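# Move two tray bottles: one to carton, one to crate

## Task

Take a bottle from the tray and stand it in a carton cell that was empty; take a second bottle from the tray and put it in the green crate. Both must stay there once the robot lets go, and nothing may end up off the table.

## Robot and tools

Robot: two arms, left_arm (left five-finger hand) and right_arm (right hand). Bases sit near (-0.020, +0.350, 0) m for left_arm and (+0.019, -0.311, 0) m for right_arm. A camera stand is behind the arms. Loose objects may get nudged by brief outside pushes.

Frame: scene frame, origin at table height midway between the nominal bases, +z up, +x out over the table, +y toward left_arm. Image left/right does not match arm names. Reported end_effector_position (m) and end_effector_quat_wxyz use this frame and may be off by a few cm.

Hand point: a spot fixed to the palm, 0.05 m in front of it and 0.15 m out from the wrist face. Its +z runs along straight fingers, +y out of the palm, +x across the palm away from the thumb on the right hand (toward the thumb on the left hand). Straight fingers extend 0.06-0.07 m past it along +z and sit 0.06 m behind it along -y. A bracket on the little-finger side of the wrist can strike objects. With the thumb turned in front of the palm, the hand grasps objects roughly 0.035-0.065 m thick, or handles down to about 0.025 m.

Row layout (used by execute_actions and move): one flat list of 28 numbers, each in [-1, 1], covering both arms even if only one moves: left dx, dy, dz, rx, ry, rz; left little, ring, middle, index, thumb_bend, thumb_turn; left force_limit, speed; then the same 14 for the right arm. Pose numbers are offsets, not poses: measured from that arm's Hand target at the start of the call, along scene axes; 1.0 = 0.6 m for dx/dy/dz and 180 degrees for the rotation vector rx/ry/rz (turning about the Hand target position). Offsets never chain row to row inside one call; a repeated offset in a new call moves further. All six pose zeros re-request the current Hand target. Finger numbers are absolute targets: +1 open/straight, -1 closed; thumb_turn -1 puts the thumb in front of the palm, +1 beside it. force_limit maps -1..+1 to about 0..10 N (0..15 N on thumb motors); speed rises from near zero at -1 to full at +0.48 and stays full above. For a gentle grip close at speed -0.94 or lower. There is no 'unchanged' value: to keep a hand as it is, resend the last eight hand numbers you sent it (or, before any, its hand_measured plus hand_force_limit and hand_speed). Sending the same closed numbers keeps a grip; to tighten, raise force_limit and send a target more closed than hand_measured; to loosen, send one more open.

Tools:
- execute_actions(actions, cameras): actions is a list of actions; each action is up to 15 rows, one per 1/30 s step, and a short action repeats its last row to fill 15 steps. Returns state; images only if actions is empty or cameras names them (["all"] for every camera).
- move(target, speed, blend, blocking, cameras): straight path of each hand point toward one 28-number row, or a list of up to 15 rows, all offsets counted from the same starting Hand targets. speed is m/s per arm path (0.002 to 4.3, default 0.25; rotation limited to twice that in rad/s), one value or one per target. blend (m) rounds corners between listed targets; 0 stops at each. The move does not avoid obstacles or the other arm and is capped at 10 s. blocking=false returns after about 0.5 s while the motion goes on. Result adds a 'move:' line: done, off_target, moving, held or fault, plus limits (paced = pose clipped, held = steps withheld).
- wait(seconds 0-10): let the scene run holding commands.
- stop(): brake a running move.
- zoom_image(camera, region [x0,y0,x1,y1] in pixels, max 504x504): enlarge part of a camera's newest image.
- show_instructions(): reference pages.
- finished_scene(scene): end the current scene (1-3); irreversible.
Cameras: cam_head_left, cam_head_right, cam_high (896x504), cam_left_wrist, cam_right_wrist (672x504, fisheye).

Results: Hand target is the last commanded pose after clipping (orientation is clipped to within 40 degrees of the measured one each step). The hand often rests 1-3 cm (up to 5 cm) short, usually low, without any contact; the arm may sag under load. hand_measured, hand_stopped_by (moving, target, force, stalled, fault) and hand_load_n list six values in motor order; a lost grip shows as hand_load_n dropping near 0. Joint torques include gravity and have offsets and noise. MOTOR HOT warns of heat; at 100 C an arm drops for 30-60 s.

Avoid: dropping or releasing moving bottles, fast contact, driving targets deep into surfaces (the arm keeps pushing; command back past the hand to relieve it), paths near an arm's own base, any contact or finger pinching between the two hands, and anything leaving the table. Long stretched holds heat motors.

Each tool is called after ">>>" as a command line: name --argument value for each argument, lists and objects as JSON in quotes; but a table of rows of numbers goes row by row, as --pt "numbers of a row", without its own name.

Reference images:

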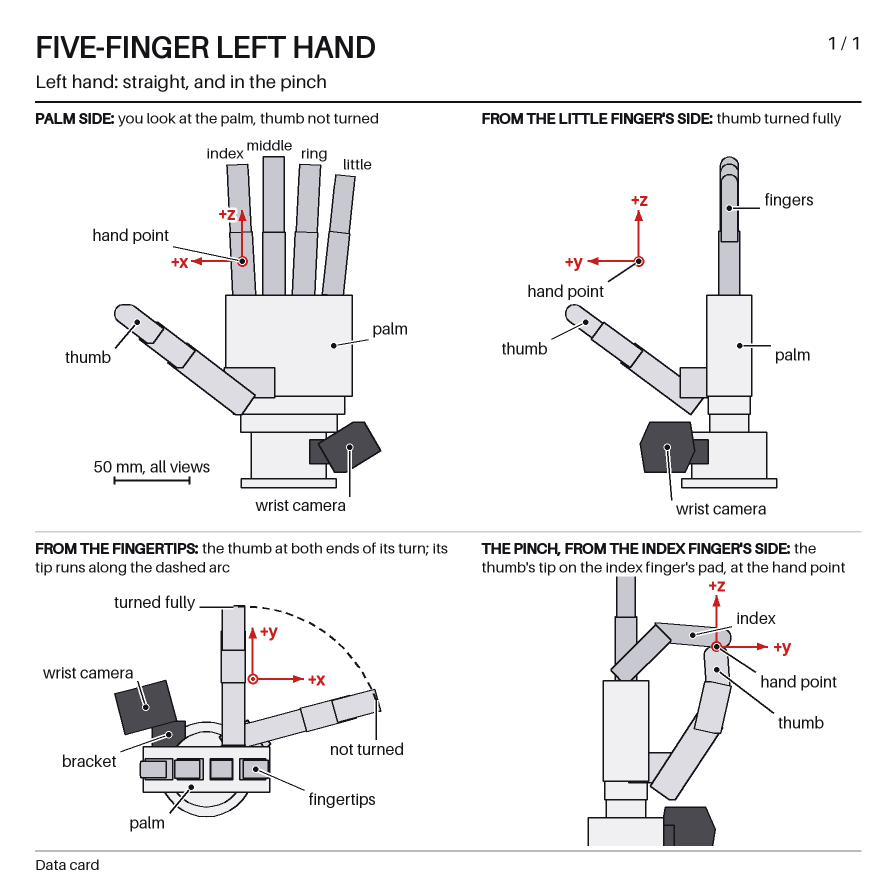

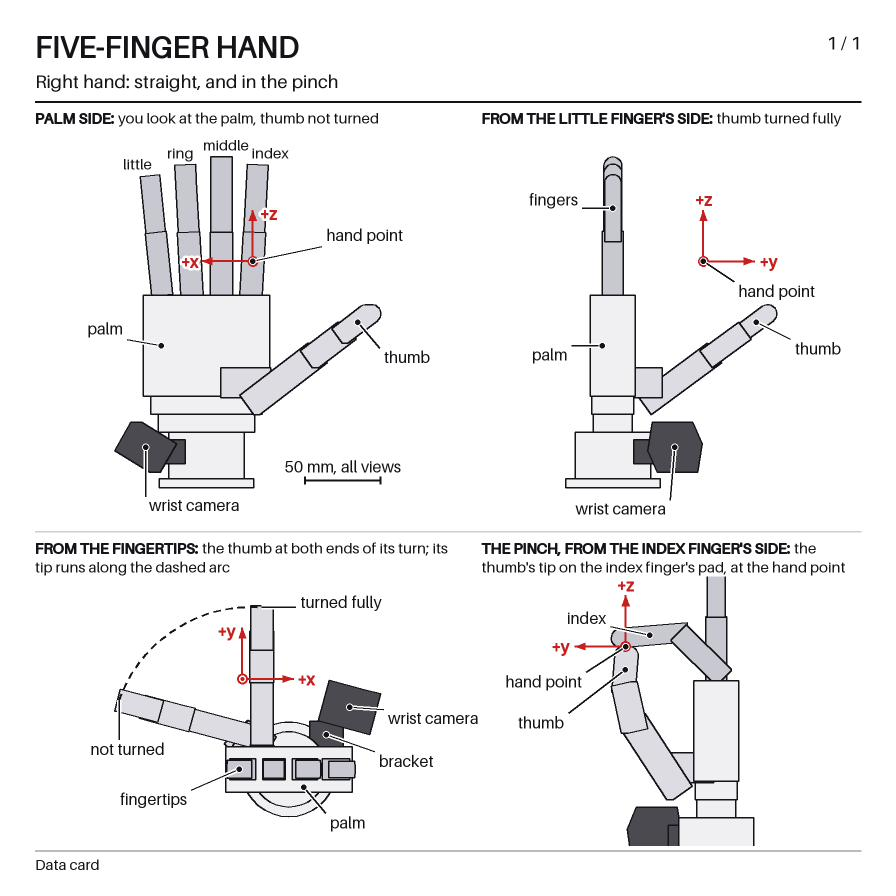

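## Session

>>> execute_actions --actions '[]'

Scene clock: 0.00 s.
left_arm: end_effector_position=(+0.1684, +0.5453, +0.1152) hand_measured=(+1.000, +1.000, +1.000, +1.000, +1.000, +1.000) hand_load_n=(+0.0, +0.0, +0.0, +0.0, +0.0, +0.0) hand_stopped_by=(target, target, target, target, target, target) hand_force_limit=0.00 hand_speed=-0.80 end_effector_quat_wxyz=(+0.127, +0.991, +0.037, +0.034) | right_arm: end_effector_position=(+0.4216, -0.3470, +0.2200) hand_measured=(+1.000, +1.000, +1.000, +1.000, +1.000, +1.000) hand_load_n=(+0.0, +0.0, +0.0, +0.0, +0.0, +0.0) hand_stopped_by=(target, target, target, target, target, target) hand_force_limit=0.00 hand_speed=-0.80 end_effector_quat_wxyz=(-0.533, +0.624, -0.458, +0.342)
Joint positions: left_arm=[1.15 1.326 0.904 -1.347 0.175 -0.491] | right_arm=[-0.428 0.946 0.571 0.075 -0.834 -0.162]
Joint velocities: within noise
Joint torques (N m): no reading
Motor temperatures (°C): left_arm=[32 32 53 33 31 31] | right_arm=[33 32 52 28 32 30]
Heat: left arm: hottest elbow 53 °C; right arm: hottest elbow 52 °C.
Hand target: left_arm +0.1715, +0.5521, +0.1199; +0.119, +0.991, +0.036, +0.038 | right_arm +0.4273, -0.3501, +0.2328; -0.534, +0.623, -0.450, +0.352

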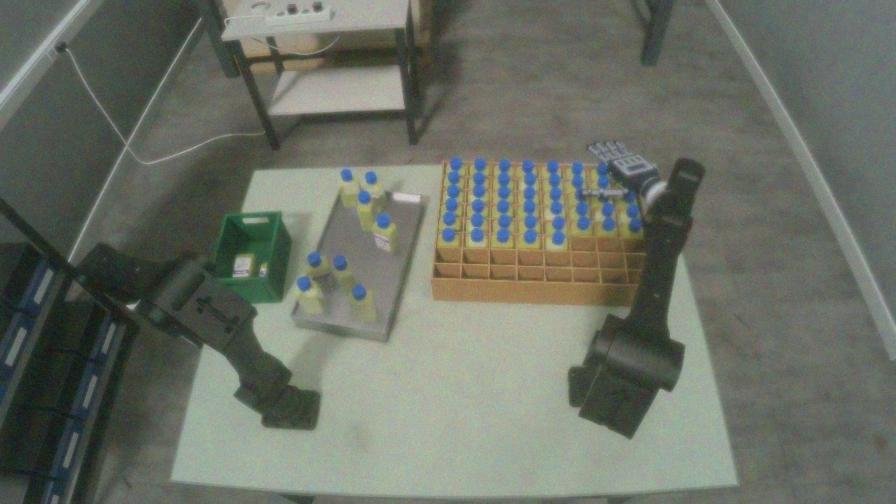

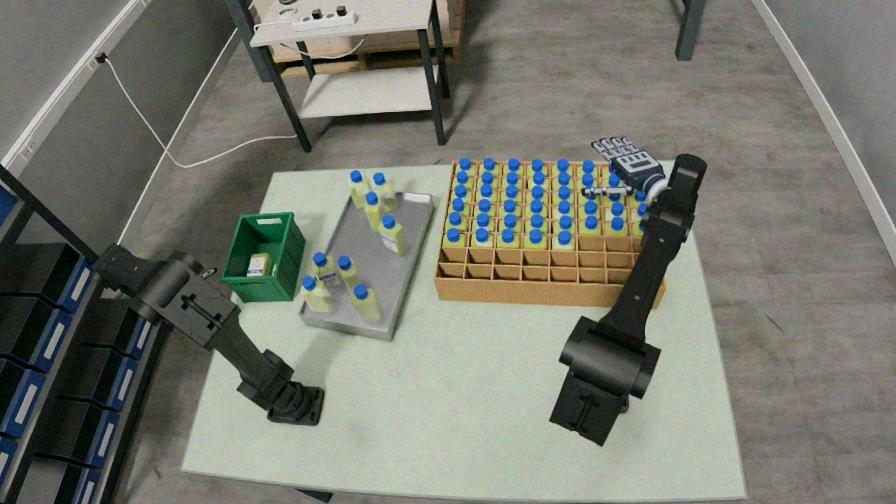

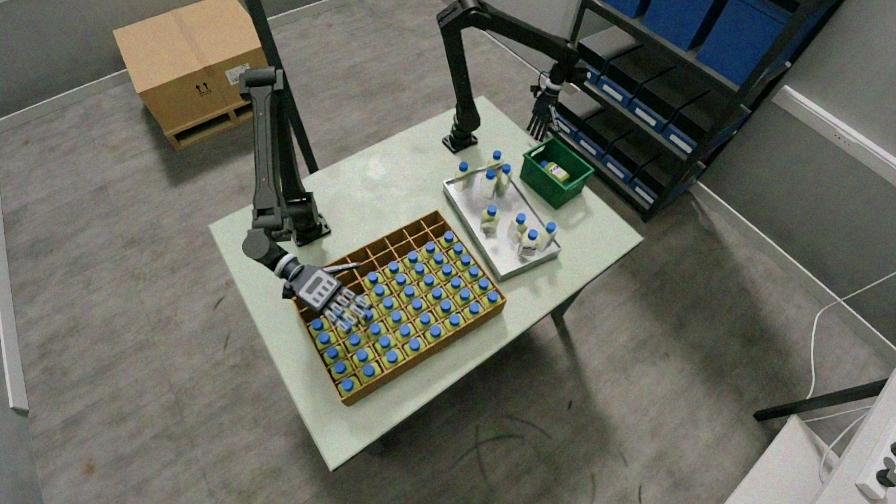

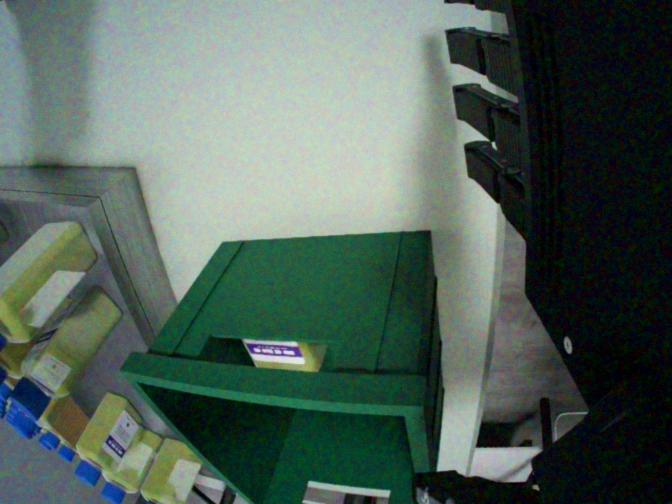

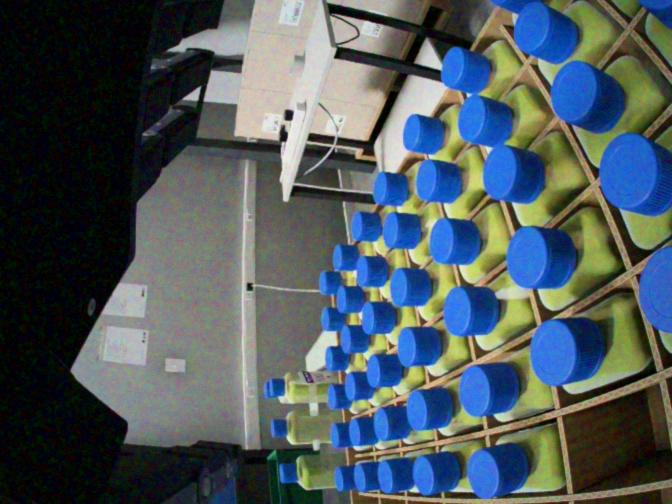

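>>> zoom_image --camera "cam_head_right" --region '[280, 160, 460, 350]'

>>> zoom_image --camera "cam_high" --region '[420, 120, 600, 290]'

>>> zoom_image --camera "cam_head_right" --region '[210, 200, 320, 310]'

>>> zoom_image --camera "cam_head_right" --region '[420, 150, 680, 320]'

Scaled by 2.653 from the camera's 896x504 image, which has a finer 1280x720 frame.

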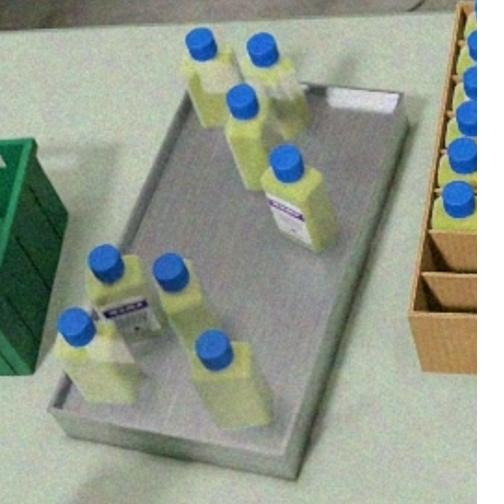

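Scaled by 2.800 from the camera's 896x504 image, which has a finer 1280x720 frame.

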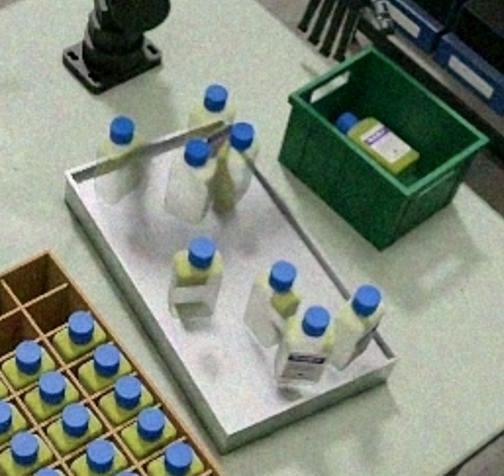

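Scaled by 4.582 from the camera's 896x504 image, which has a finer 1280x720 frame.

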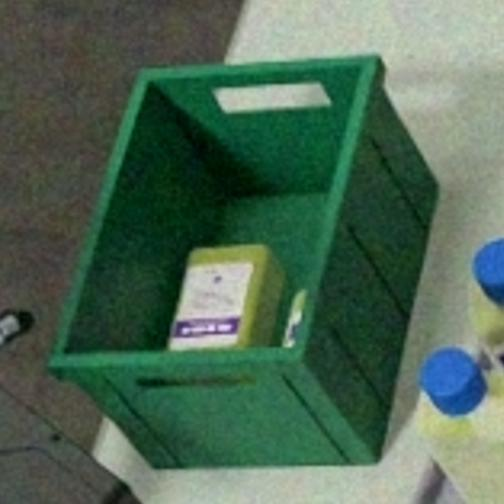

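Scaled by 1.938 from the camera's 896x504 image, which has a finer 1280x720 frame.

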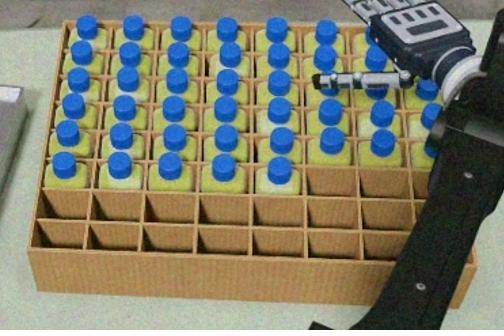

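>>> move --pt "0.0 0.0 0.33 0 0 0 1 1 0.45 0.45 0.3 -1 0.2 0 0 0 0 0 0 0 1 1 1 1 1 1 0.0 -0.8" --pt "0.14 -0.3 0.33 0.162 -0.2156 -0.2549 1 1 0.45 0.45 0.3 -1 0.2 0 0 0 0 0 0 0 1 1 1 1 1 1 0.0 -0.8" --pt "0.25 -0.55 0.25 0.3243 -0.4312 -0.5098 1 1 0.45 0.45 0.3 -1 0.2 0 0 0 0 0 0 0 1 1 1 1 1 1 0.0 -0.8" --speed 0.25 --blend 0.05 --cameras '["cam_head_right","cam_left_wrist"]'

Scene clock: 114.80 s.
left_arm: end_effector_position=(+0.3210, +0.2264, +0.2790) hand_measured=(+1.000, +1.000, +0.450, +0.450, +0.300, -1.000) hand_load_n=(-0.5, -0.5, +0.0, +0.0, +0.0, +0.0) hand_stopped_by=(target, target, target, target, target, target) hand_force_limit=0.20 hand_speed=0.00 end_effector_quat_wxyz=(+0.310, -0.450, +0.682, -0.486) | right_arm: end_effector_position=(+0.4216, -0.3470, +0.2200) hand_measured=(+1.000, +1.000, +1.000, +1.000, +1.000, +1.000) hand_load_n=(+0.0, +0.0, +0.0, +0.0, +0.0, +0.0) hand_stopped_by=(target, target, target, target, target, target) hand_force_limit=0.00 hand_speed=-0.80 end_effector_quat_wxyz=(-0.533, +0.624, -0.458, +0.342)
Joint positions: left_arm=[-0.122 0.631 0.677 -0.401 0.269 0.084] | right_arm=[-0.428 0.946 0.571 0.075 -0.834 -0.162]
Joint torques (N m): left_arm=[-2.2 -1.2 8.32 2.99 0.08 0.24] | right_arm=[-1.14 -2.84 10.22 1.95 -0.24 -0.02]
Motor temperatures (°C): left_arm=[32 32 58 33 31 31] | right_arm=[33 32 63 29 32 30]
Heat: left arm: hottest elbow 58 °C; right arm: hottest elbow 63 °C.
Hand target: left_arm +0.3215, +0.2220, +0.2699; +0.308, -0.441, +0.690, -0.484 | right_arm +0.4273, -0.3501, +0.2328; -0.534, +0.623, -0.450, +0.352
Off the commanded pose: left_arm 0.010 m, 1 deg | right_arm 0.014 m, 2 deg.
move: off_target (right_arm)
Images, in order (width x height): cam_head_right 896x504, cam_left_wrist 672x504.

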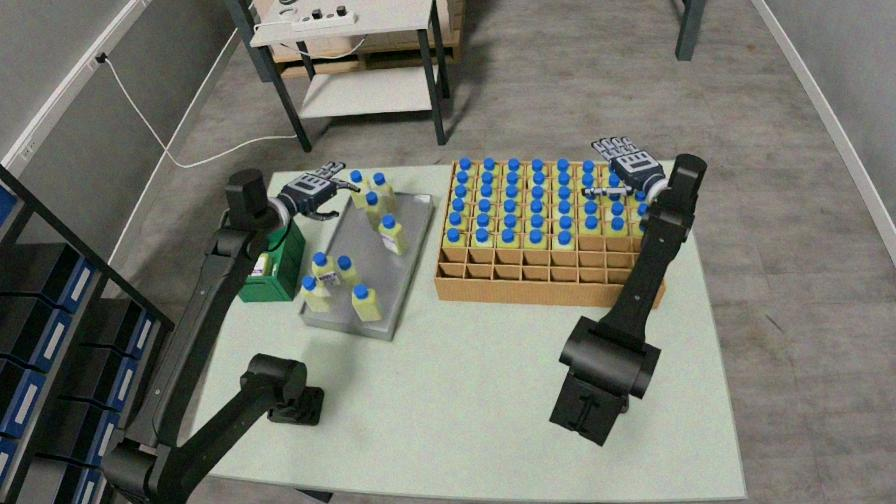

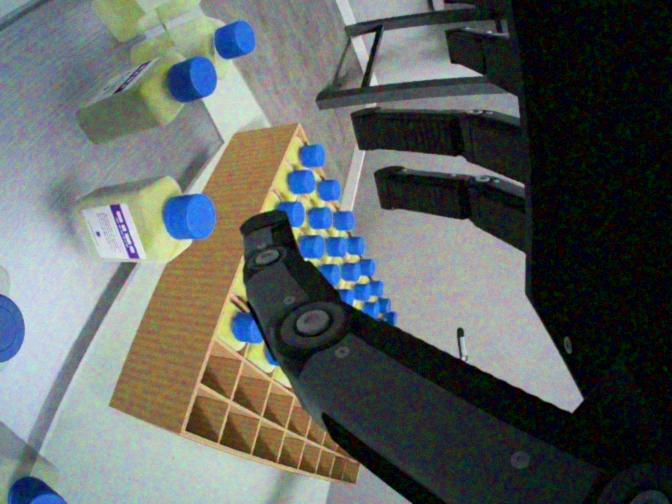

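>>> move --target '[0.07,-0.1,-0.125,0,0,0,1,1,0.45,0.45,0.3,-1,0.2,0,0,0,0,0,0,0,1,1,1,1,1,1,0.0,-0.8]' --speed 0.15 --cameras '["cam_left_wrist"]'

Scene clock: 135.60 s.
left_arm: end_effector_position=(+0.3654, +0.1679, +0.2025) hand_measured=(+1.000, +1.000, +0.450, +0.450, +0.300, -1.000) hand_load_n=(+0.0, +0.0, +0.0, +0.0, +0.0, +0.0) hand_stopped_by=(target, target, target, target, target, target) hand_force_limit=0.20 hand_speed=0.00 end_effector_quat_wxyz=(+0.315, -0.438, +0.690, -0.482) | right_arm: end_effector_position=(+0.4216, -0.3470, +0.2200) hand_measured=(+1.000, +1.000, +1.000, +1.000, +1.000, +1.000) hand_load_n=(+0.0, +0.0, +0.0, +0.0, +0.0, +0.0) hand_stopped_by=(target, target, target, target, target, target) hand_force_limit=0.00 hand_speed=-0.80 end_effector_quat_wxyz=(-0.533, +0.624, -0.458, +0.342)
Joint positions: left_arm=[-0.323 0.873 0.569 -0.04 0.085 0.044] | right_arm=[-0.428 0.946 0.571 0.075 -0.834 -0.162]
Joint torques (N m): left_arm=[-2.43 -3.31 8.21 3.07 -0.16 -0.05] | right_arm=[-0.67 -2.73 10.11 2.03 -0.2 -0.04]
Motor temperatures (°C): left_arm=[32 32 59 33 31 31] | right_arm=[33 32 63 29 32 30]
Heat: left arm: hottest elbow 59 °C; right arm: hottest elbow 63 °C.
Hand target: left_arm +0.3634, +0.1621, +0.1949; +0.308, -0.441, +0.690, -0.484 | right_arm +0.4273, -0.3501, +0.2328; -0.534, +0.623, -0.450, +0.352
Off the commanded pose: left_arm 0.010 m, 1 deg | right_arm 0.014 m, 2 deg.
move: off_target (right_arm)
Images, in order (width x height): cam_left_wrist 672x504.

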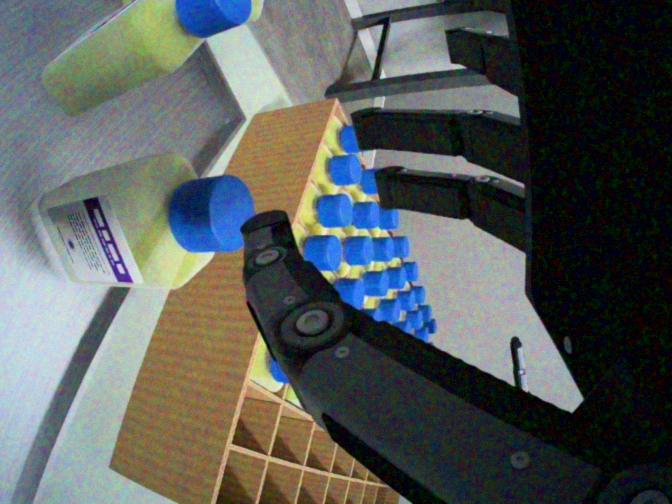

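>>> move --target '[-0.0015,-0.0185,-0.0957,0,0,0,1,1,0.45,0.45,0.3,-1,0.2,0,0,0,0,0,0,0,1,1,1,1,1,1,0.0,-0.8]' --speed 0.1 --cameras '["cam_left_wrist"]'

Scene clock: 145.57 s.
left_arm: end_effector_position=(+0.3666, +0.1559, +0.1460) hand_measured=(+1.000, +1.000, +0.450, +0.450, +0.300, -1.000) hand_load_n=(+0.0, +0.0, +0.0, +0.0, +0.5, +0.0) hand_stopped_by=(target, target, target, target, target, target) hand_force_limit=0.20 hand_speed=0.00 end_effector_quat_wxyz=(+0.315, -0.438, +0.689, -0.483) | right_arm: end_effector_position=(+0.4216, -0.3470, +0.2200) hand_measured=(+1.000, +1.000, +1.000, +1.000, +1.000, +1.000) hand_load_n=(+0.0, +0.0, +0.0, +0.0, +0.0, +0.0) hand_stopped_by=(target, target, target, target, target, target) hand_force_limit=0.00 hand_speed=-0.80 end_effector_quat_wxyz=(-0.533, +0.624, -0.458, +0.342)
Joint positions: left_arm=[-0.363 0.985 0.462 0.182 0.048 0.029] | right_arm=[-0.428 0.946 0.571 0.075 -0.834 -0.162]
Joint torques (N m): left_arm=[-2.26 -3.84 7.43 3 -0.17 -0.05] | right_arm=[-1.08 -3.02 10.21 1.89 -0.23 -0.03]
Motor temperatures (°C): left_arm=[32 32 59 33 31 31] | right_arm=[33 32 64 29 32 30]
Heat: left arm: hottest elbow 59 °C; right arm: hottest elbow 64 °C.
Hand target: left_arm +0.3626, +0.1508, +0.1377; +0.308, -0.441, +0.690, -0.484 | right_arm +0.4273, -0.3501, +0.2328; -0.534, +0.623, -0.450, +0.352
Off the commanded pose: left_arm 0.011 m, 1 deg | right_arm 0.014 m, 2 deg.
move: off_target (left_arm, right_arm)
Images, in order (width x height): cam_left_wrist 672x504.

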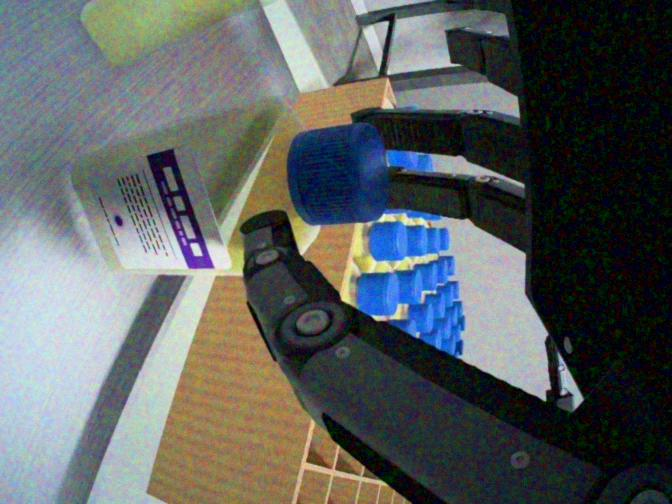

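>>> move --target '[0,0.007,-0.034,0,0,0,1,1,0.45,0.45,0.3,-1,0.2,0,0,0,0,0,0,0,1,1,1,1,1,1,0.0,-0.8]' --speed 0.06 --cameras '["cam_left_wrist"]'

Scene clock: 159.37 s.
left_arm: end_effector_position=(+0.3654, +0.1550, +0.1263) hand_measured=(+1.000, +1.000, +0.450, +0.450, +0.300, -1.000) hand_load_n=(+0.0, +0.0, +0.0, +0.0, +0.0, +0.0) hand_stopped_by=(target, target, target, target, target, target) hand_force_limit=0.20 hand_speed=0.00 end_effector_quat_wxyz=(+0.314, -0.436, +0.690, -0.485) | right_arm: end_effector_position=(+0.4216, -0.3470, +0.2200) hand_measured=(+1.000, +1.000, +1.000, +1.000, +1.000, +1.000) hand_load_n=(+0.0, +0.0, +0.0, +0.0, +0.0, +0.0) hand_stopped_by=(target, target, target, target, target, target) hand_force_limit=0.00 hand_speed=-0.80 end_effector_quat_wxyz=(-0.533, +0.624, -0.458, +0.342)
Joint positions: left_arm=[-0.363 1.03 0.425 0.266 0.055 0.029] | right_arm=[-0.428 0.946 0.571 0.075 -0.834 -0.162]
Joint torques (N m): left_arm=[-1.03 -3.9 6.97 3.02 0.04 0] | right_arm=[-0.91 -2.49 10.15 1.99 -0.23 -0.01]
Motor temperatures (°C): left_arm=[32 32 58 33 30 31] | right_arm=[33 32 64 29 32 30]
Heat: left arm: hottest elbow 58 °C; right arm: hottest elbow 64 °C.
Hand target: left_arm +0.3626, +0.1550, +0.1172; +0.308, -0.441, +0.690, -0.484 | right_arm +0.4273, -0.3501, +0.2328; -0.534, +0.623, -0.450, +0.352
Off the commanded pose: left_arm 0.010 m, 1 deg | right_arm 0.014 m, 2 deg.
move: off_target (right_arm)
Images, in order (width x height): cam_left_wrist 672x504.

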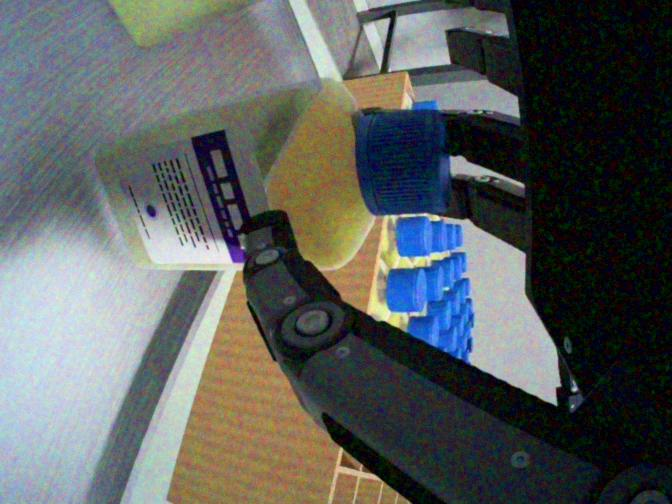

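>>> move --target '[0.004,0.02,-0.006,0,0,0,1,1,0.45,0.45,0.3,-1,0.2,0,0,0,0,0,0,0,1,1,1,1,1,1,0.0,-0.8]' --speed 0.06 --cameras '["cam_left_wrist"]'

Scene clock: 163.80 s.
left_arm: end_effector_position=(+0.3657, +0.1607, +0.1240) hand_measured=(+1.000, +1.000, +0.450, +0.450, +0.300, -1.000) hand_load_n=(+0.0, +0.0, +0.0, +0.0, +0.0, +0.0) hand_stopped_by=(target, target, target, target, target, target) hand_force_limit=0.20 hand_speed=0.00 end_effector_quat_wxyz=(+0.307, -0.436, +0.689, -0.490) | right_arm: end_effector_position=(+0.4216, -0.3470, +0.2200) hand_measured=(+1.000, +1.000, +1.000, +1.000, +1.000, +1.000) hand_load_n=(+0.0, +0.0, +0.0, +0.0, +0.0, -0.5) hand_stopped_by=(target, target, target, target, target, target) hand_force_limit=0.00 hand_speed=-0.80 end_effector_quat_wxyz=(-0.533, +0.624, -0.458, +0.342)
Joint positions: left_arm=[-0.331 1.033 0.416 0.279 0.097 0.029] | right_arm=[-0.428 0.946 0.571 0.075 -0.834 -0.162]
Joint torques (N m): left_arm=[0.15 -3.96 6.86 2.97 0.05 0.14] | right_arm=[-0.73 -2.49 10.21 2.1 -0.17 -0.01]
Motor temperatures (°C): left_arm=[32 32 58 33 30 31] | right_arm=[33 32 64 29 32 30]
Heat: left arm: hottest elbow 58 °C; right arm: hottest elbow 64 °C.
Hand target: left_arm +0.3650, +0.1671, +0.1135; +0.308, -0.441, +0.690, -0.484 | right_arm +0.4273, -0.3501, +0.2328; -0.534, +0.623, -0.450, +0.352
Off the commanded pose: left_arm 0.012 m, 1 deg | right_arm 0.014 m, 2 deg.
move: off_target (left_arm, right_arm)
Images, in order (width x height): cam_left_wrist 672x504.

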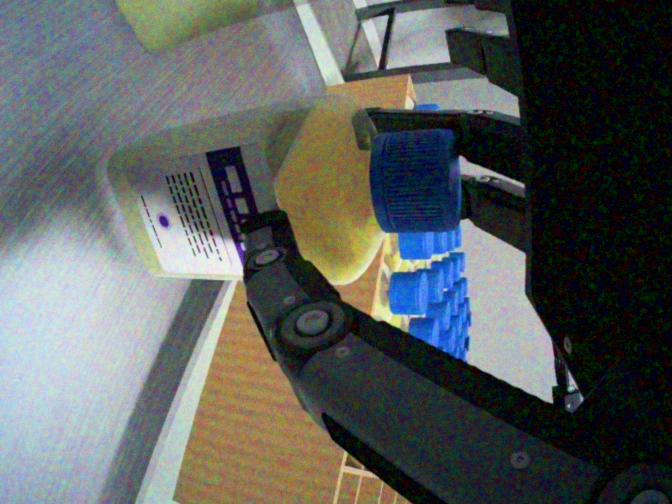

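>>> move --target '[0,0.0,0,0,0,0,1,1,0.0,0.0,0.15,-1,0.2,-0.88,0,0,0,0,0,0,1,1,1,1,1,1,0.0,-0.8]' --speed 0.06

>>> move --target '[0,0.0,0,0,0,0,1,1,-0.05,0.3,0.12,-1,0.6,-0.9,0,0,0,0,0,0,1,1,1,1,1,1,0.0,-0.8]' --speed 0.06 --cameras '["cam_left_wrist"]'

Scene clock: 167.97 s.
left_arm: end_effector_position=(+0.3665, +0.1600, +0.1258) hand_measured=(+1.000, +1.000, +0.230, +0.218, +0.210, -1.000) hand_load_n=(+0.0, +0.0, +7.5, +6.5, +14.5, +3.0) hand_stopped_by=(target, target, force, force, force, target) hand_force_limit=0.20 hand_speed=-0.88 end_effector_quat_wxyz=(+0.309, -0.434, +0.688, -0.493) | right_arm: end_effector_position=(+0.4216, -0.3470, +0.2200) hand_measured=(+1.000, +1.000, +1.000, +1.000, +1.000, +1.000) hand_load_n=(+0.0, +0.0, +0.0, +0.0, +0.0, -0.5) hand_stopped_by=(target, target, target, target, target, target) hand_force_limit=0.00 hand_speed=-0.80 end_effector_quat_wxyz=(-0.533, +0.624, -0.458, +0.342)
Joint positions: left_arm=[-0.331 1.033 0.416 0.287 0.099 0.029] | right_arm=[-0.428 0.946 0.571 0.075 -0.834 -0.162]
Joint torques (N m): left_arm=[0.15 -3.9 6.86 2.67 -0.02 0.14] | right_arm=[-0.62 -3.25 10.18 1.87 -0.22 -0.06]
Motor temperatures (°C): left_arm=[32 32 58 33 30 31] | right_arm=[33 32 64 29 32 30]
Heat: left arm: hottest elbow 58 °C; right arm: hottest elbow 64 °C.
Hand target: left_arm +0.3649, +0.1671, +0.1135; +0.308, -0.441, +0.690, -0.484 | right_arm +0.4273, -0.3501, +0.2328; -0.534, +0.623, -0.450, +0.352
Off the commanded pose: left_arm 0.014 m, 1 deg | right_arm 0.014 m, 2 deg.
move: off_target (left_arm, right_arm)

Scene clock: 168.53 s.
left_arm: end_effector_position=(+0.3665, +0.1600, +0.1258) hand_measured=(+1.000, +1.000, +0.224, +0.300, +0.210, -1.000) hand_load_n=(+0.0, +0.0, +11.0, +0.0, +14.5, +6.0) hand_stopped_by=(target, target, force, target, force, target) hand_force_limit=0.60 hand_speed=-0.90 end_effector_quat_wxyz=(+0.308, -0.434, +0.688, -0.493) | right_arm: end_effector_position=(+0.4216, -0.3470, +0.2200) hand_measured=(+1.000, +1.000, +1.000, +1.000, +1.000, +1.000) hand_load_n=(+0.0, +0.0, +0.0, +0.0, +0.0, -0.5) hand_stopped_by=(target, target, target, target, target, target) hand_force_limit=0.00 hand_speed=-0.80 end_effector_quat_wxyz=(-0.533, +0.624, -0.458, +0.342)
Joint positions: left_arm=[-0.331 1.033 0.416 0.287 0.1 0.029] | right_arm=[-0.428 0.946 0.571 0.075 -0.834 -0.162]
Joint torques (N m): left_arm=[0.15 -3.9 6.87 2.67 -0.03 0.14] | right_arm=[-0.85 -2.9 10.18 2 -0.2 -0.03]
Motor temperatures (°C): left_arm=[32 32 58 33 30 31] | right_arm=[33 32 64 29 32 30]
Heat: left arm: hottest elbow 58 °C; right arm: hottest elbow 64 °C.
Hand target: left_arm +0.3649, +0.1671, +0.1135; +0.308, -0.441, +0.690, -0.484 | right_arm +0.4273, -0.3501, +0.2328; -0.534, +0.623, -0.450, +0.352
Off the commanded pose: left_arm 0.014 m, 1 deg | right_arm 0.014 m, 2 deg.
move: off_target (left_arm, right_arm)
Images, in order (width x height): cam_left_wrist 672x504.

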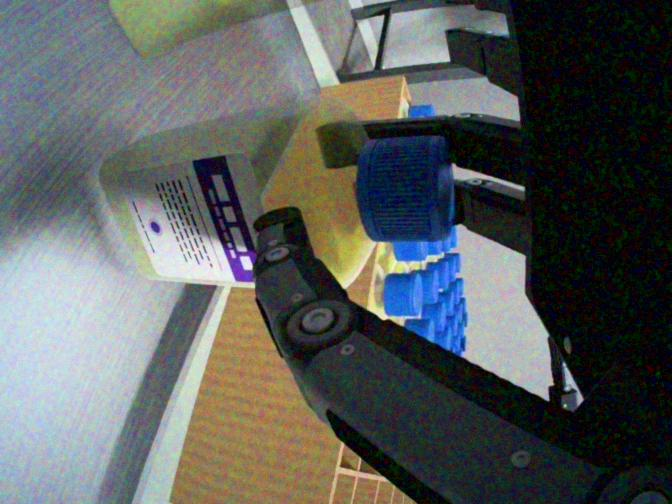

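>>> move --target '[0.01,-0.02,0.07,0,0,0,1,1,-0.05,0.3,0.12,-1,0.6,-0.9,0,0,0,0,0,0,1,1,1,1,1,1,0.0,-0.8]' --speed 0.05 --cameras '["cam_left_wrist"]'

>>> move --target '[0.0,0,0.1,0,0,0,1,1,-0.05,0.3,0.12,-1,0.6,-0.9,0,0,0,0,0,0,1,1,1,1,1,1,0.0,-0.8]' --speed 0.06

>>> move --target '[0.0,0,0.1,0,0,0,1,1,-0.05,0.3,0.12,-1,0.6,-0.9,0,0,0,0,0,0,1,1,1,1,1,1,0.0,-0.8]' --speed 0.08 --cameras '["cam_left_wrist","cam_head_right"]'

Scene clock: 177.00 s.
left_arm: end_effector_position=(+0.3576, +0.1662, +0.1268) hand_measured=(+1.000, +1.000, +0.224, +0.300, +0.210, -1.000) hand_load_n=(+0.0, +0.0, +11.0, +0.0, +11.0, +4.5) hand_stopped_by=(target, target, force, target, force, target) hand_force_limit=0.60 hand_speed=-0.90 end_effector_quat_wxyz=(+0.300, -0.450, +0.699, -0.467) | right_arm: end_effector_position=(+0.4216, -0.3470, +0.2200) hand_measured=(+1.000, +1.000, +1.000, +1.000, +1.000, +1.000) hand_load_n=(+0.0, +0.0, +0.0, +0.0, +0.0, +0.0) hand_stopped_by=(target, target, target, target, target, target) hand_force_limit=0.00 hand_speed=-0.80 end_effector_quat_wxyz=(-0.533, +0.624, -0.458, +0.342)
Joint positions: left_arm=[-0.336 0.987 0.44 0.152 0.073 0.029] | right_arm=[-0.428 0.946 0.571 0.075 -0.834 -0.162]
Joint torques (N m): left_arm=[-2.2 -5.3 12.21 1.63 -0.16 0.03] | right_arm=[-0.15 -2.02 10.14 1.96 -0.21 -0.05]
Motor temperatures (°C): left_arm=[32 32 57 33 30 31] | right_arm=[33 32 64 29 32 30]
Heat: left arm: hottest elbow 57 °C; right arm: hottest elbow 64 °C.
Hand target: left_arm +0.3710, +0.1551, +0.1556; +0.308, -0.441, +0.690, -0.484 | right_arm +0.4273, -0.3501, +0.2328; -0.534, +0.623, -0.450, +0.352
Off the commanded pose: left_arm 0.034 m, 3 deg | right_arm 0.014 m, 2 deg.
move: off_target (left_arm, right_arm)
Images, in order (width x height): cam_left_wrist 672x504.

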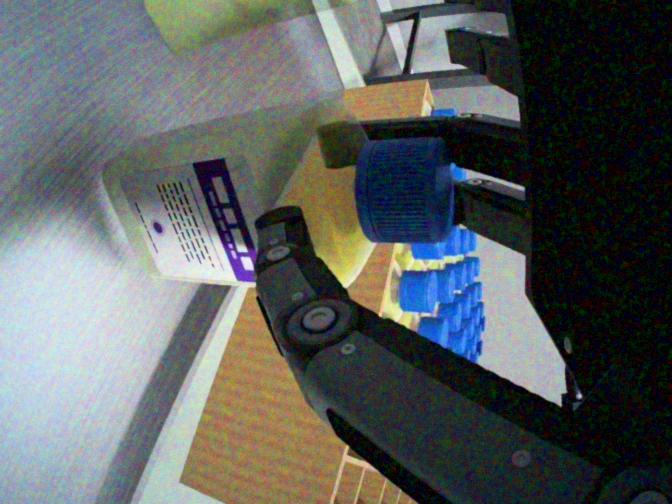

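Scene clock: 178.60 s.
left_arm: end_effector_position=(+0.3506, +0.1687, +0.1640) hand_measured=(+1.000, +1.000, +0.224, +0.300, +0.210, -1.000) hand_load_n=(+0.0, -0.5, +10.5, +0.0, +11.5, +4.0) hand_stopped_by=(target, target, force, target, force, target) hand_force_limit=0.60 hand_speed=-0.90 end_effector_quat_wxyz=(+0.288, -0.458, +0.710, -0.451) | right_arm: end_effector_position=(+0.4216, -0.3470, +0.2200) hand_measured=(+1.000, +1.000, +1.000, +1.000, +1.000, +1.000) hand_load_n=(+0.0, +0.0, +0.0, +0.0, +0.0, -0.5) hand_stopped_by=(target, target, target, target, target, target) hand_force_limit=0.00 hand_speed=-0.80 end_effector_quat_wxyz=(-0.533, +0.624, -0.458, +0.342)
Joint positions: left_arm=[-0.336 0.9 0.535 -0.078 0.073 0.029] | right_arm=[-0.428 0.946 0.571 0.075 -0.834 -0.162]
Joint torques (N m): left_arm=[-2.2 -5.48 14.72 2.26 -0.13 0.03] | right_arm=[-0.85 -2.55 10.18 2.17 -0.21 0.01]
Motor temperatures (°C): left_arm=[32 32 58 33 30 31] | right_arm=[33 32 64 29 32 30]
Heat: left arm: hottest elbow 58 °C; right arm: hottest elbow 64 °C.
Hand target: left_arm +0.3709, +0.1551, +0.2155; +0.308, -0.441, +0.690, -0.484 | right_arm +0.4273, -0.3501, +0.2328; -0.534, +0.623, -0.450, +0.352
Off the commanded pose: left_arm 0.057 m, 5 deg | right_arm 0.014 m, 2 deg.
move: off_target (left_arm, right_arm)

Scene clock: 180.00 s.
left_arm: end_effector_position=(+0.3555, +0.1669, +0.2213) hand_measured=(+1.000, +1.000, +0.224, +0.300, +0.210, -1.000) hand_load_n=(+0.0, +0.0, +10.5, +0.0, +11.5, +4.5) hand_stopped_by=(target, target, force, target, force, target) hand_force_limit=0.60 hand_speed=-0.90 end_effector_quat_wxyz=(+0.288, -0.458, +0.710, -0.451) | right_arm: end_effector_position=(+0.4216, -0.3470, +0.2200) hand_measured=(+1.000, +1.000, +1.000, +1.000, +1.000, +1.000) hand_load_n=(+0.0, +0.0, +0.0, +0.0, +0.0, +0.0) hand_stopped_by=(target, target, target, target, target, target) hand_force_limit=0.00 hand_speed=-0.80 end_effector_quat_wxyz=(-0.533, +0.624, -0.458, +0.342)
Joint positions: left_arm=[-0.336 0.861 0.673 -0.256 0.073 0.029] | right_arm=[-0.428 0.946 0.571 0.075 -0.834 -0.162]
Joint torques (N m): left_arm=[-2.2 -5.36 15.32 2.26 -0.12 0.03] | right_arm=[-0.67 -2.9 10.15 2.04 -0.21 -0.02]
Motor temperatures (°C): left_arm=[32 32 59 33 30 31] | right_arm=[33 32 64 29 32 30]
Heat: left arm: hottest elbow 59 °C; right arm: hottest elbow 64 °C.
Hand target: left_arm +0.3710, +0.1551, +0.2756; +0.308, -0.441, +0.690, -0.484 | right_arm +0.4273, -0.3501, +0.2328; -0.534, +0.623, -0.450, +0.352
Off the commanded pose: left_arm 0.058 m, 5 deg | right_arm 0.014 m, 2 deg.
move: off_target (left_arm, right_arm)
Images, in order (width x height): cam_head_right 896x504, cam_left_wrist 672x504.

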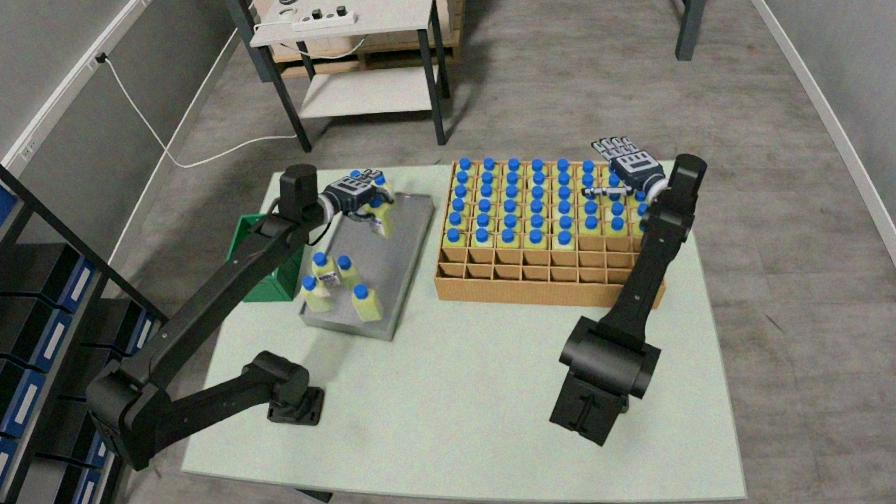

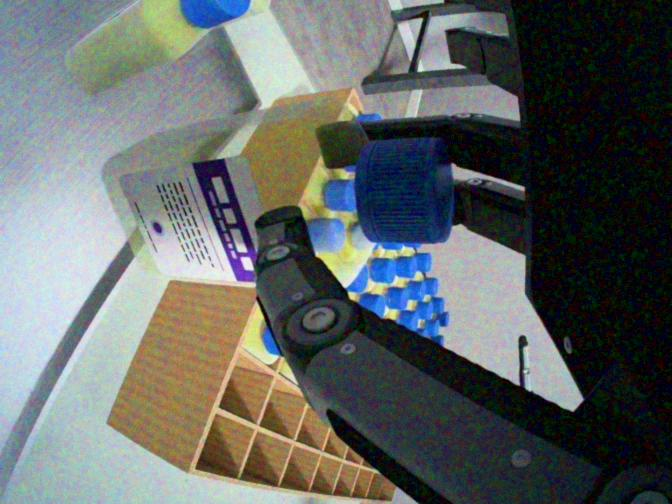

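>>> move --target '[-0.18,-0.241,0.03,0,0,0.129,1,1,-0.05,0.3,0.12,-1,0.6,-0.9,0,0,0,0,0,0,1,1,1,1,1,1,0.0,-0.8]' --speed 0.12 --cameras '["cam_left_wrist","cam_head_right"]'

>>> zoom_image --camera "cam_left_wrist" --region '[0, 80, 330, 480]'

Scene clock: 189.83 s.
left_arm: end_effector_position=(+0.2579, +0.0318, +0.2558) hand_measured=(+1.000, +1.000, +0.224, +0.300, +0.210, -1.000) hand_load_n=(+0.0, +0.0, +10.5, +0.0, +11.5, +4.5) hand_stopped_by=(target, target, force, target, force, target) hand_force_limit=0.60 hand_speed=-0.90 end_effector_quat_wxyz=(-0.411, +0.561, -0.608, +0.382) | right_arm: end_effector_position=(+0.4216, -0.3470, +0.2200) hand_measured=(+1.000, +1.000, +1.000, +1.000, +1.000, +1.000) hand_load_n=(+0.0, +0.0, +0.0, +0.0, +0.0, +0.0) hand_stopped_by=(target, target, target, target, target, target) hand_force_limit=0.00 hand_speed=-0.80 end_effector_quat_wxyz=(-0.533, +0.624, -0.458, +0.342)
Joint positions: left_arm=[-1.164 1.03 0.895 -0.663 -1.027 -0.645] | right_arm=[-0.428 0.946 0.571 0.075 -0.834 -0.162]
Joint torques (N m): left_arm=[-2.02 -5.3 14.64 1.43 -0.85 -0.06] | right_arm=[-0.15 -2.55 10.15 2 -0.2 -0.02]
Motor temperatures (°C): left_arm=[32 32 64 33 31 31] | right_arm=[33 32 64 29 32 30]
Heat: left arm: hottest elbow 64 °C; right arm: hottest elbow 64 °C.
Hand target: left_arm +0.2629, +0.0105, +0.2936; -0.399, +0.571, -0.588, +0.412 | right_arm +0.4273, -0.3501, +0.2328; -0.534, +0.623, -0.450, +0.352
Off the commanded pose: left_arm 0.044 m, 5 deg | right_arm 0.014 m, 2 deg.
move: off_target (left_arm, right_arm)
Images, in order (width x height): cam_head_right 896x504, cam_left_wrist 672x504.

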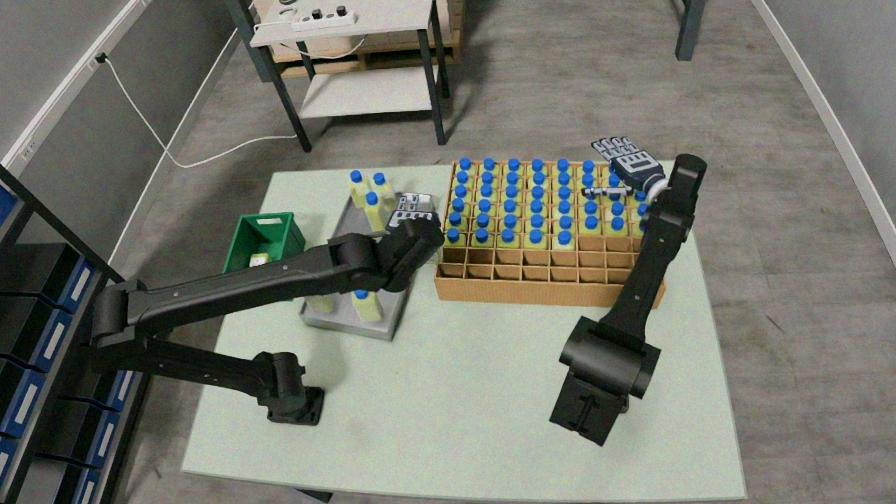

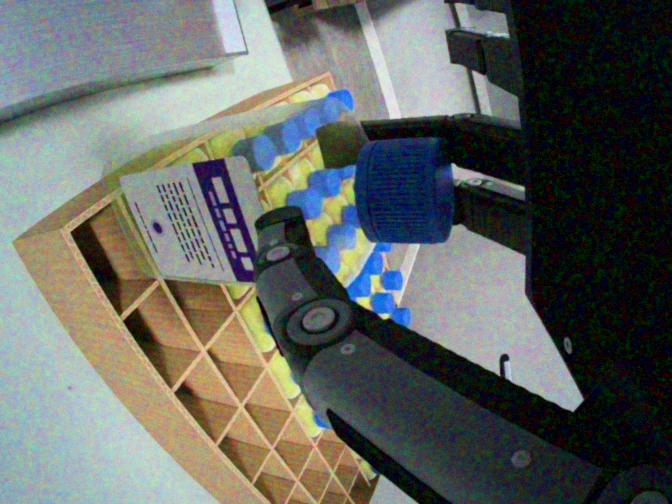

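Scaled by 1.260 from the camera's 672x504 image, which has a finer 960x720 frame.

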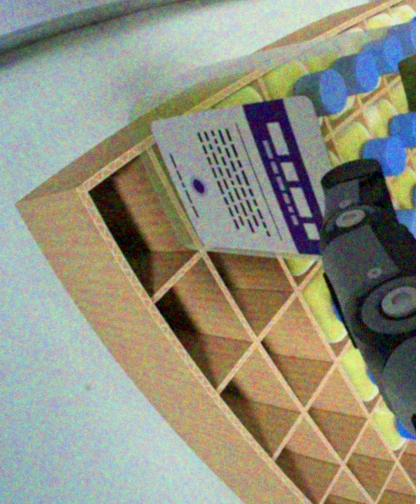

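>>> move --target '[0.025,-0.035,-0.05,0,0,0,1,1,-0.05,0.3,0.12,-1,0.6,-0.9,0,0,0,0,0,0,1,1,1,1,1,1,0.0,-0.8]' --speed 0.08 --cameras '["cam_left_wrist"]'

>>> zoom_image --camera "cam_left_wrist" --region '[0, 80, 330, 400]'

Scene clock: 222.13 s.
left_arm: end_effector_position=(+0.2680, +0.0054, +0.2356) hand_measured=(+1.000, +1.000, +0.224, +0.300, +0.210, -1.000) hand_load_n=(+0.0, +0.0, +10.5, +0.0, +11.5, +4.5) hand_stopped_by=(target, target, force, target, force, target) hand_force_limit=0.60 hand_speed=-0.90 end_effector_quat_wxyz=(-0.406, +0.563, -0.606, +0.388) | right_arm: end_effector_position=(+0.4216, -0.3470, +0.2200) hand_measured=(+1.000, +1.000, +1.000, +1.000, +1.000, +1.000) hand_load_n=(+0.0, +0.0, +0.0, +0.0, +0.0, +0.0) hand_stopped_by=(target, target, target, target, target, target) hand_force_limit=0.00 hand_speed=-0.80 end_effector_quat_wxyz=(-0.533, +0.624, -0.458, +0.342)
Joint positions: left_arm=[-1.164 1.115 0.895 -0.565 -1.022 -0.645] | right_arm=[-0.428 0.946 0.571 0.075 -0.834 -0.162]
Joint torques (N m): left_arm=[-0.62 -6.42 12.74 2.44 -0.64 0.13] | right_arm=[-0.73 -2.49 10.28 2.09 -0.19 -0.04]
Motor temperatures (°C): left_arm=[32 32 70 33 32 31] | right_arm=[33 32 64 29 32 30]
Heat: left arm: hottest elbow 70 °C; right arm: hottest elbow 64 °C.
Hand target: left_arm +0.2779, -0.0105, +0.2635; -0.399, +0.571, -0.588, +0.412 | right_arm +0.4273, -0.3501, +0.2328; -0.534, +0.623, -0.450, +0.352
Off the commanded pose: left_arm 0.034 m, 4 deg | right_arm 0.014 m, 2 deg.
move: off_target (left_arm, right_arm)
Images, in order (width x height): cam_left_wrist 672x504.

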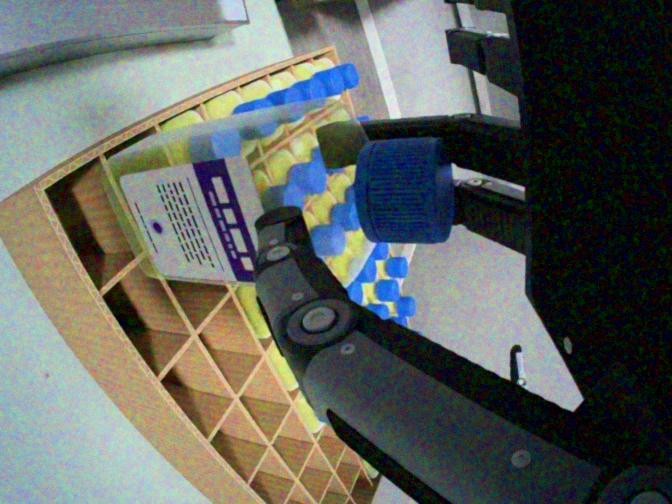

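Scaled by 1.527 from the camera's 672x504 image, which has a finer 960x720 frame.

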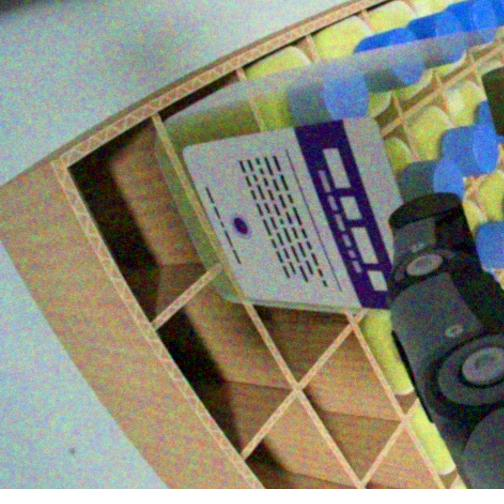

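>>> move --target '[0.0,-0.002,-0.085,-0.008,-0.006,-0.006,1,1,-0.05,0.3,0.12,-1,0.6,-0.9,0,0,0,0,0,0,1,1,1,1,1,1,0.0,-0.8]' --speed 0.08 --cameras '["cam_left_wrist"]'

>>> zoom_image --camera "cam_left_wrist" --region '[0, 80, 250, 340]'

Scene clock: 248.17 s.
left_arm: end_effector_position=(+0.2742, -0.0129, +0.2142) hand_measured=(+1.000, +1.000, +0.224, +0.300, +0.210, -1.000) hand_load_n=(+0.0, +0.0, +10.5, +0.0, +11.5, +4.0) hand_stopped_by=(target, target, force, target, force, target) hand_force_limit=0.60 hand_speed=-0.90 end_effector_quat_wxyz=(-0.390, +0.567, -0.586, +0.428) | right_arm: end_effector_position=(+0.4216, -0.3470, +0.2200) hand_measured=(+1.000, +1.000, +1.000, +1.000, +1.000, +1.000) hand_load_n=(+0.0, +0.0, +0.0, +0.0, +0.0, +0.0) hand_stopped_by=(target, target, target, target, target, target) hand_force_limit=0.00 hand_speed=-0.80 end_effector_quat_wxyz=(-0.533, +0.624, -0.458, +0.342)
Joint positions: left_arm=[-1.164 1.144 0.815 -0.34 -1.011 -0.618] | right_arm=[-0.428 0.946 0.571 0.075 -0.834 -0.162]
Joint torques (N m): left_arm=[-0.38 -6.77 8.14 2.56 -0.55 0.23] | right_arm=[-0.32 -2.67 10.29 2.1 -0.2 -0.03]
Motor temperatures (°C): left_arm=[32 32 70 33 32 31] | right_arm=[33 32 64 29 32 30]
Heat: left arm: hottest elbow 70 °C; right arm: hottest elbow 64 °C.
Hand target: left_arm +0.2779, -0.0118, +0.2125; -0.393, +0.566, -0.584, +0.429 | right_arm +0.4273, -0.3501, +0.2328; -0.534, +0.623, -0.450, +0.352
Off the commanded pose: left_arm 0.004 m, 0 deg | right_arm 0.014 m, 2 deg.
move: off_target (right_arm)
Images, in order (width x height): cam_left_wrist 672x504.

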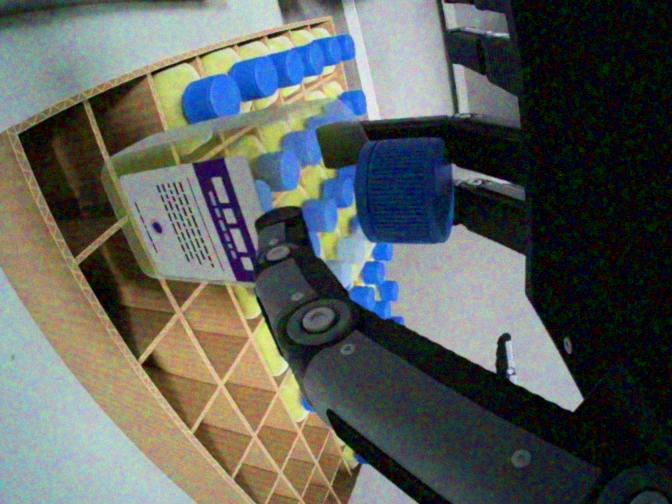

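Scaled by 1.938 from the camera's 672x504 image, which has a finer 960x720 frame.

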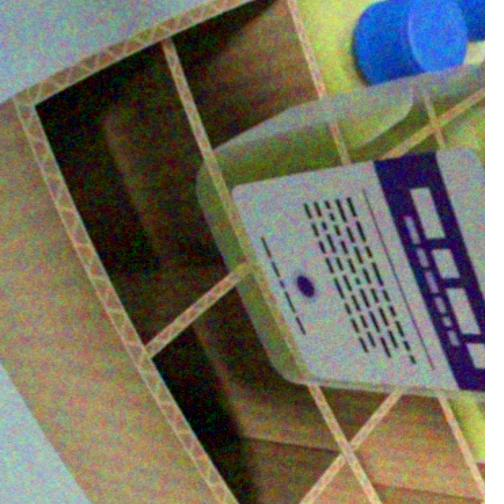

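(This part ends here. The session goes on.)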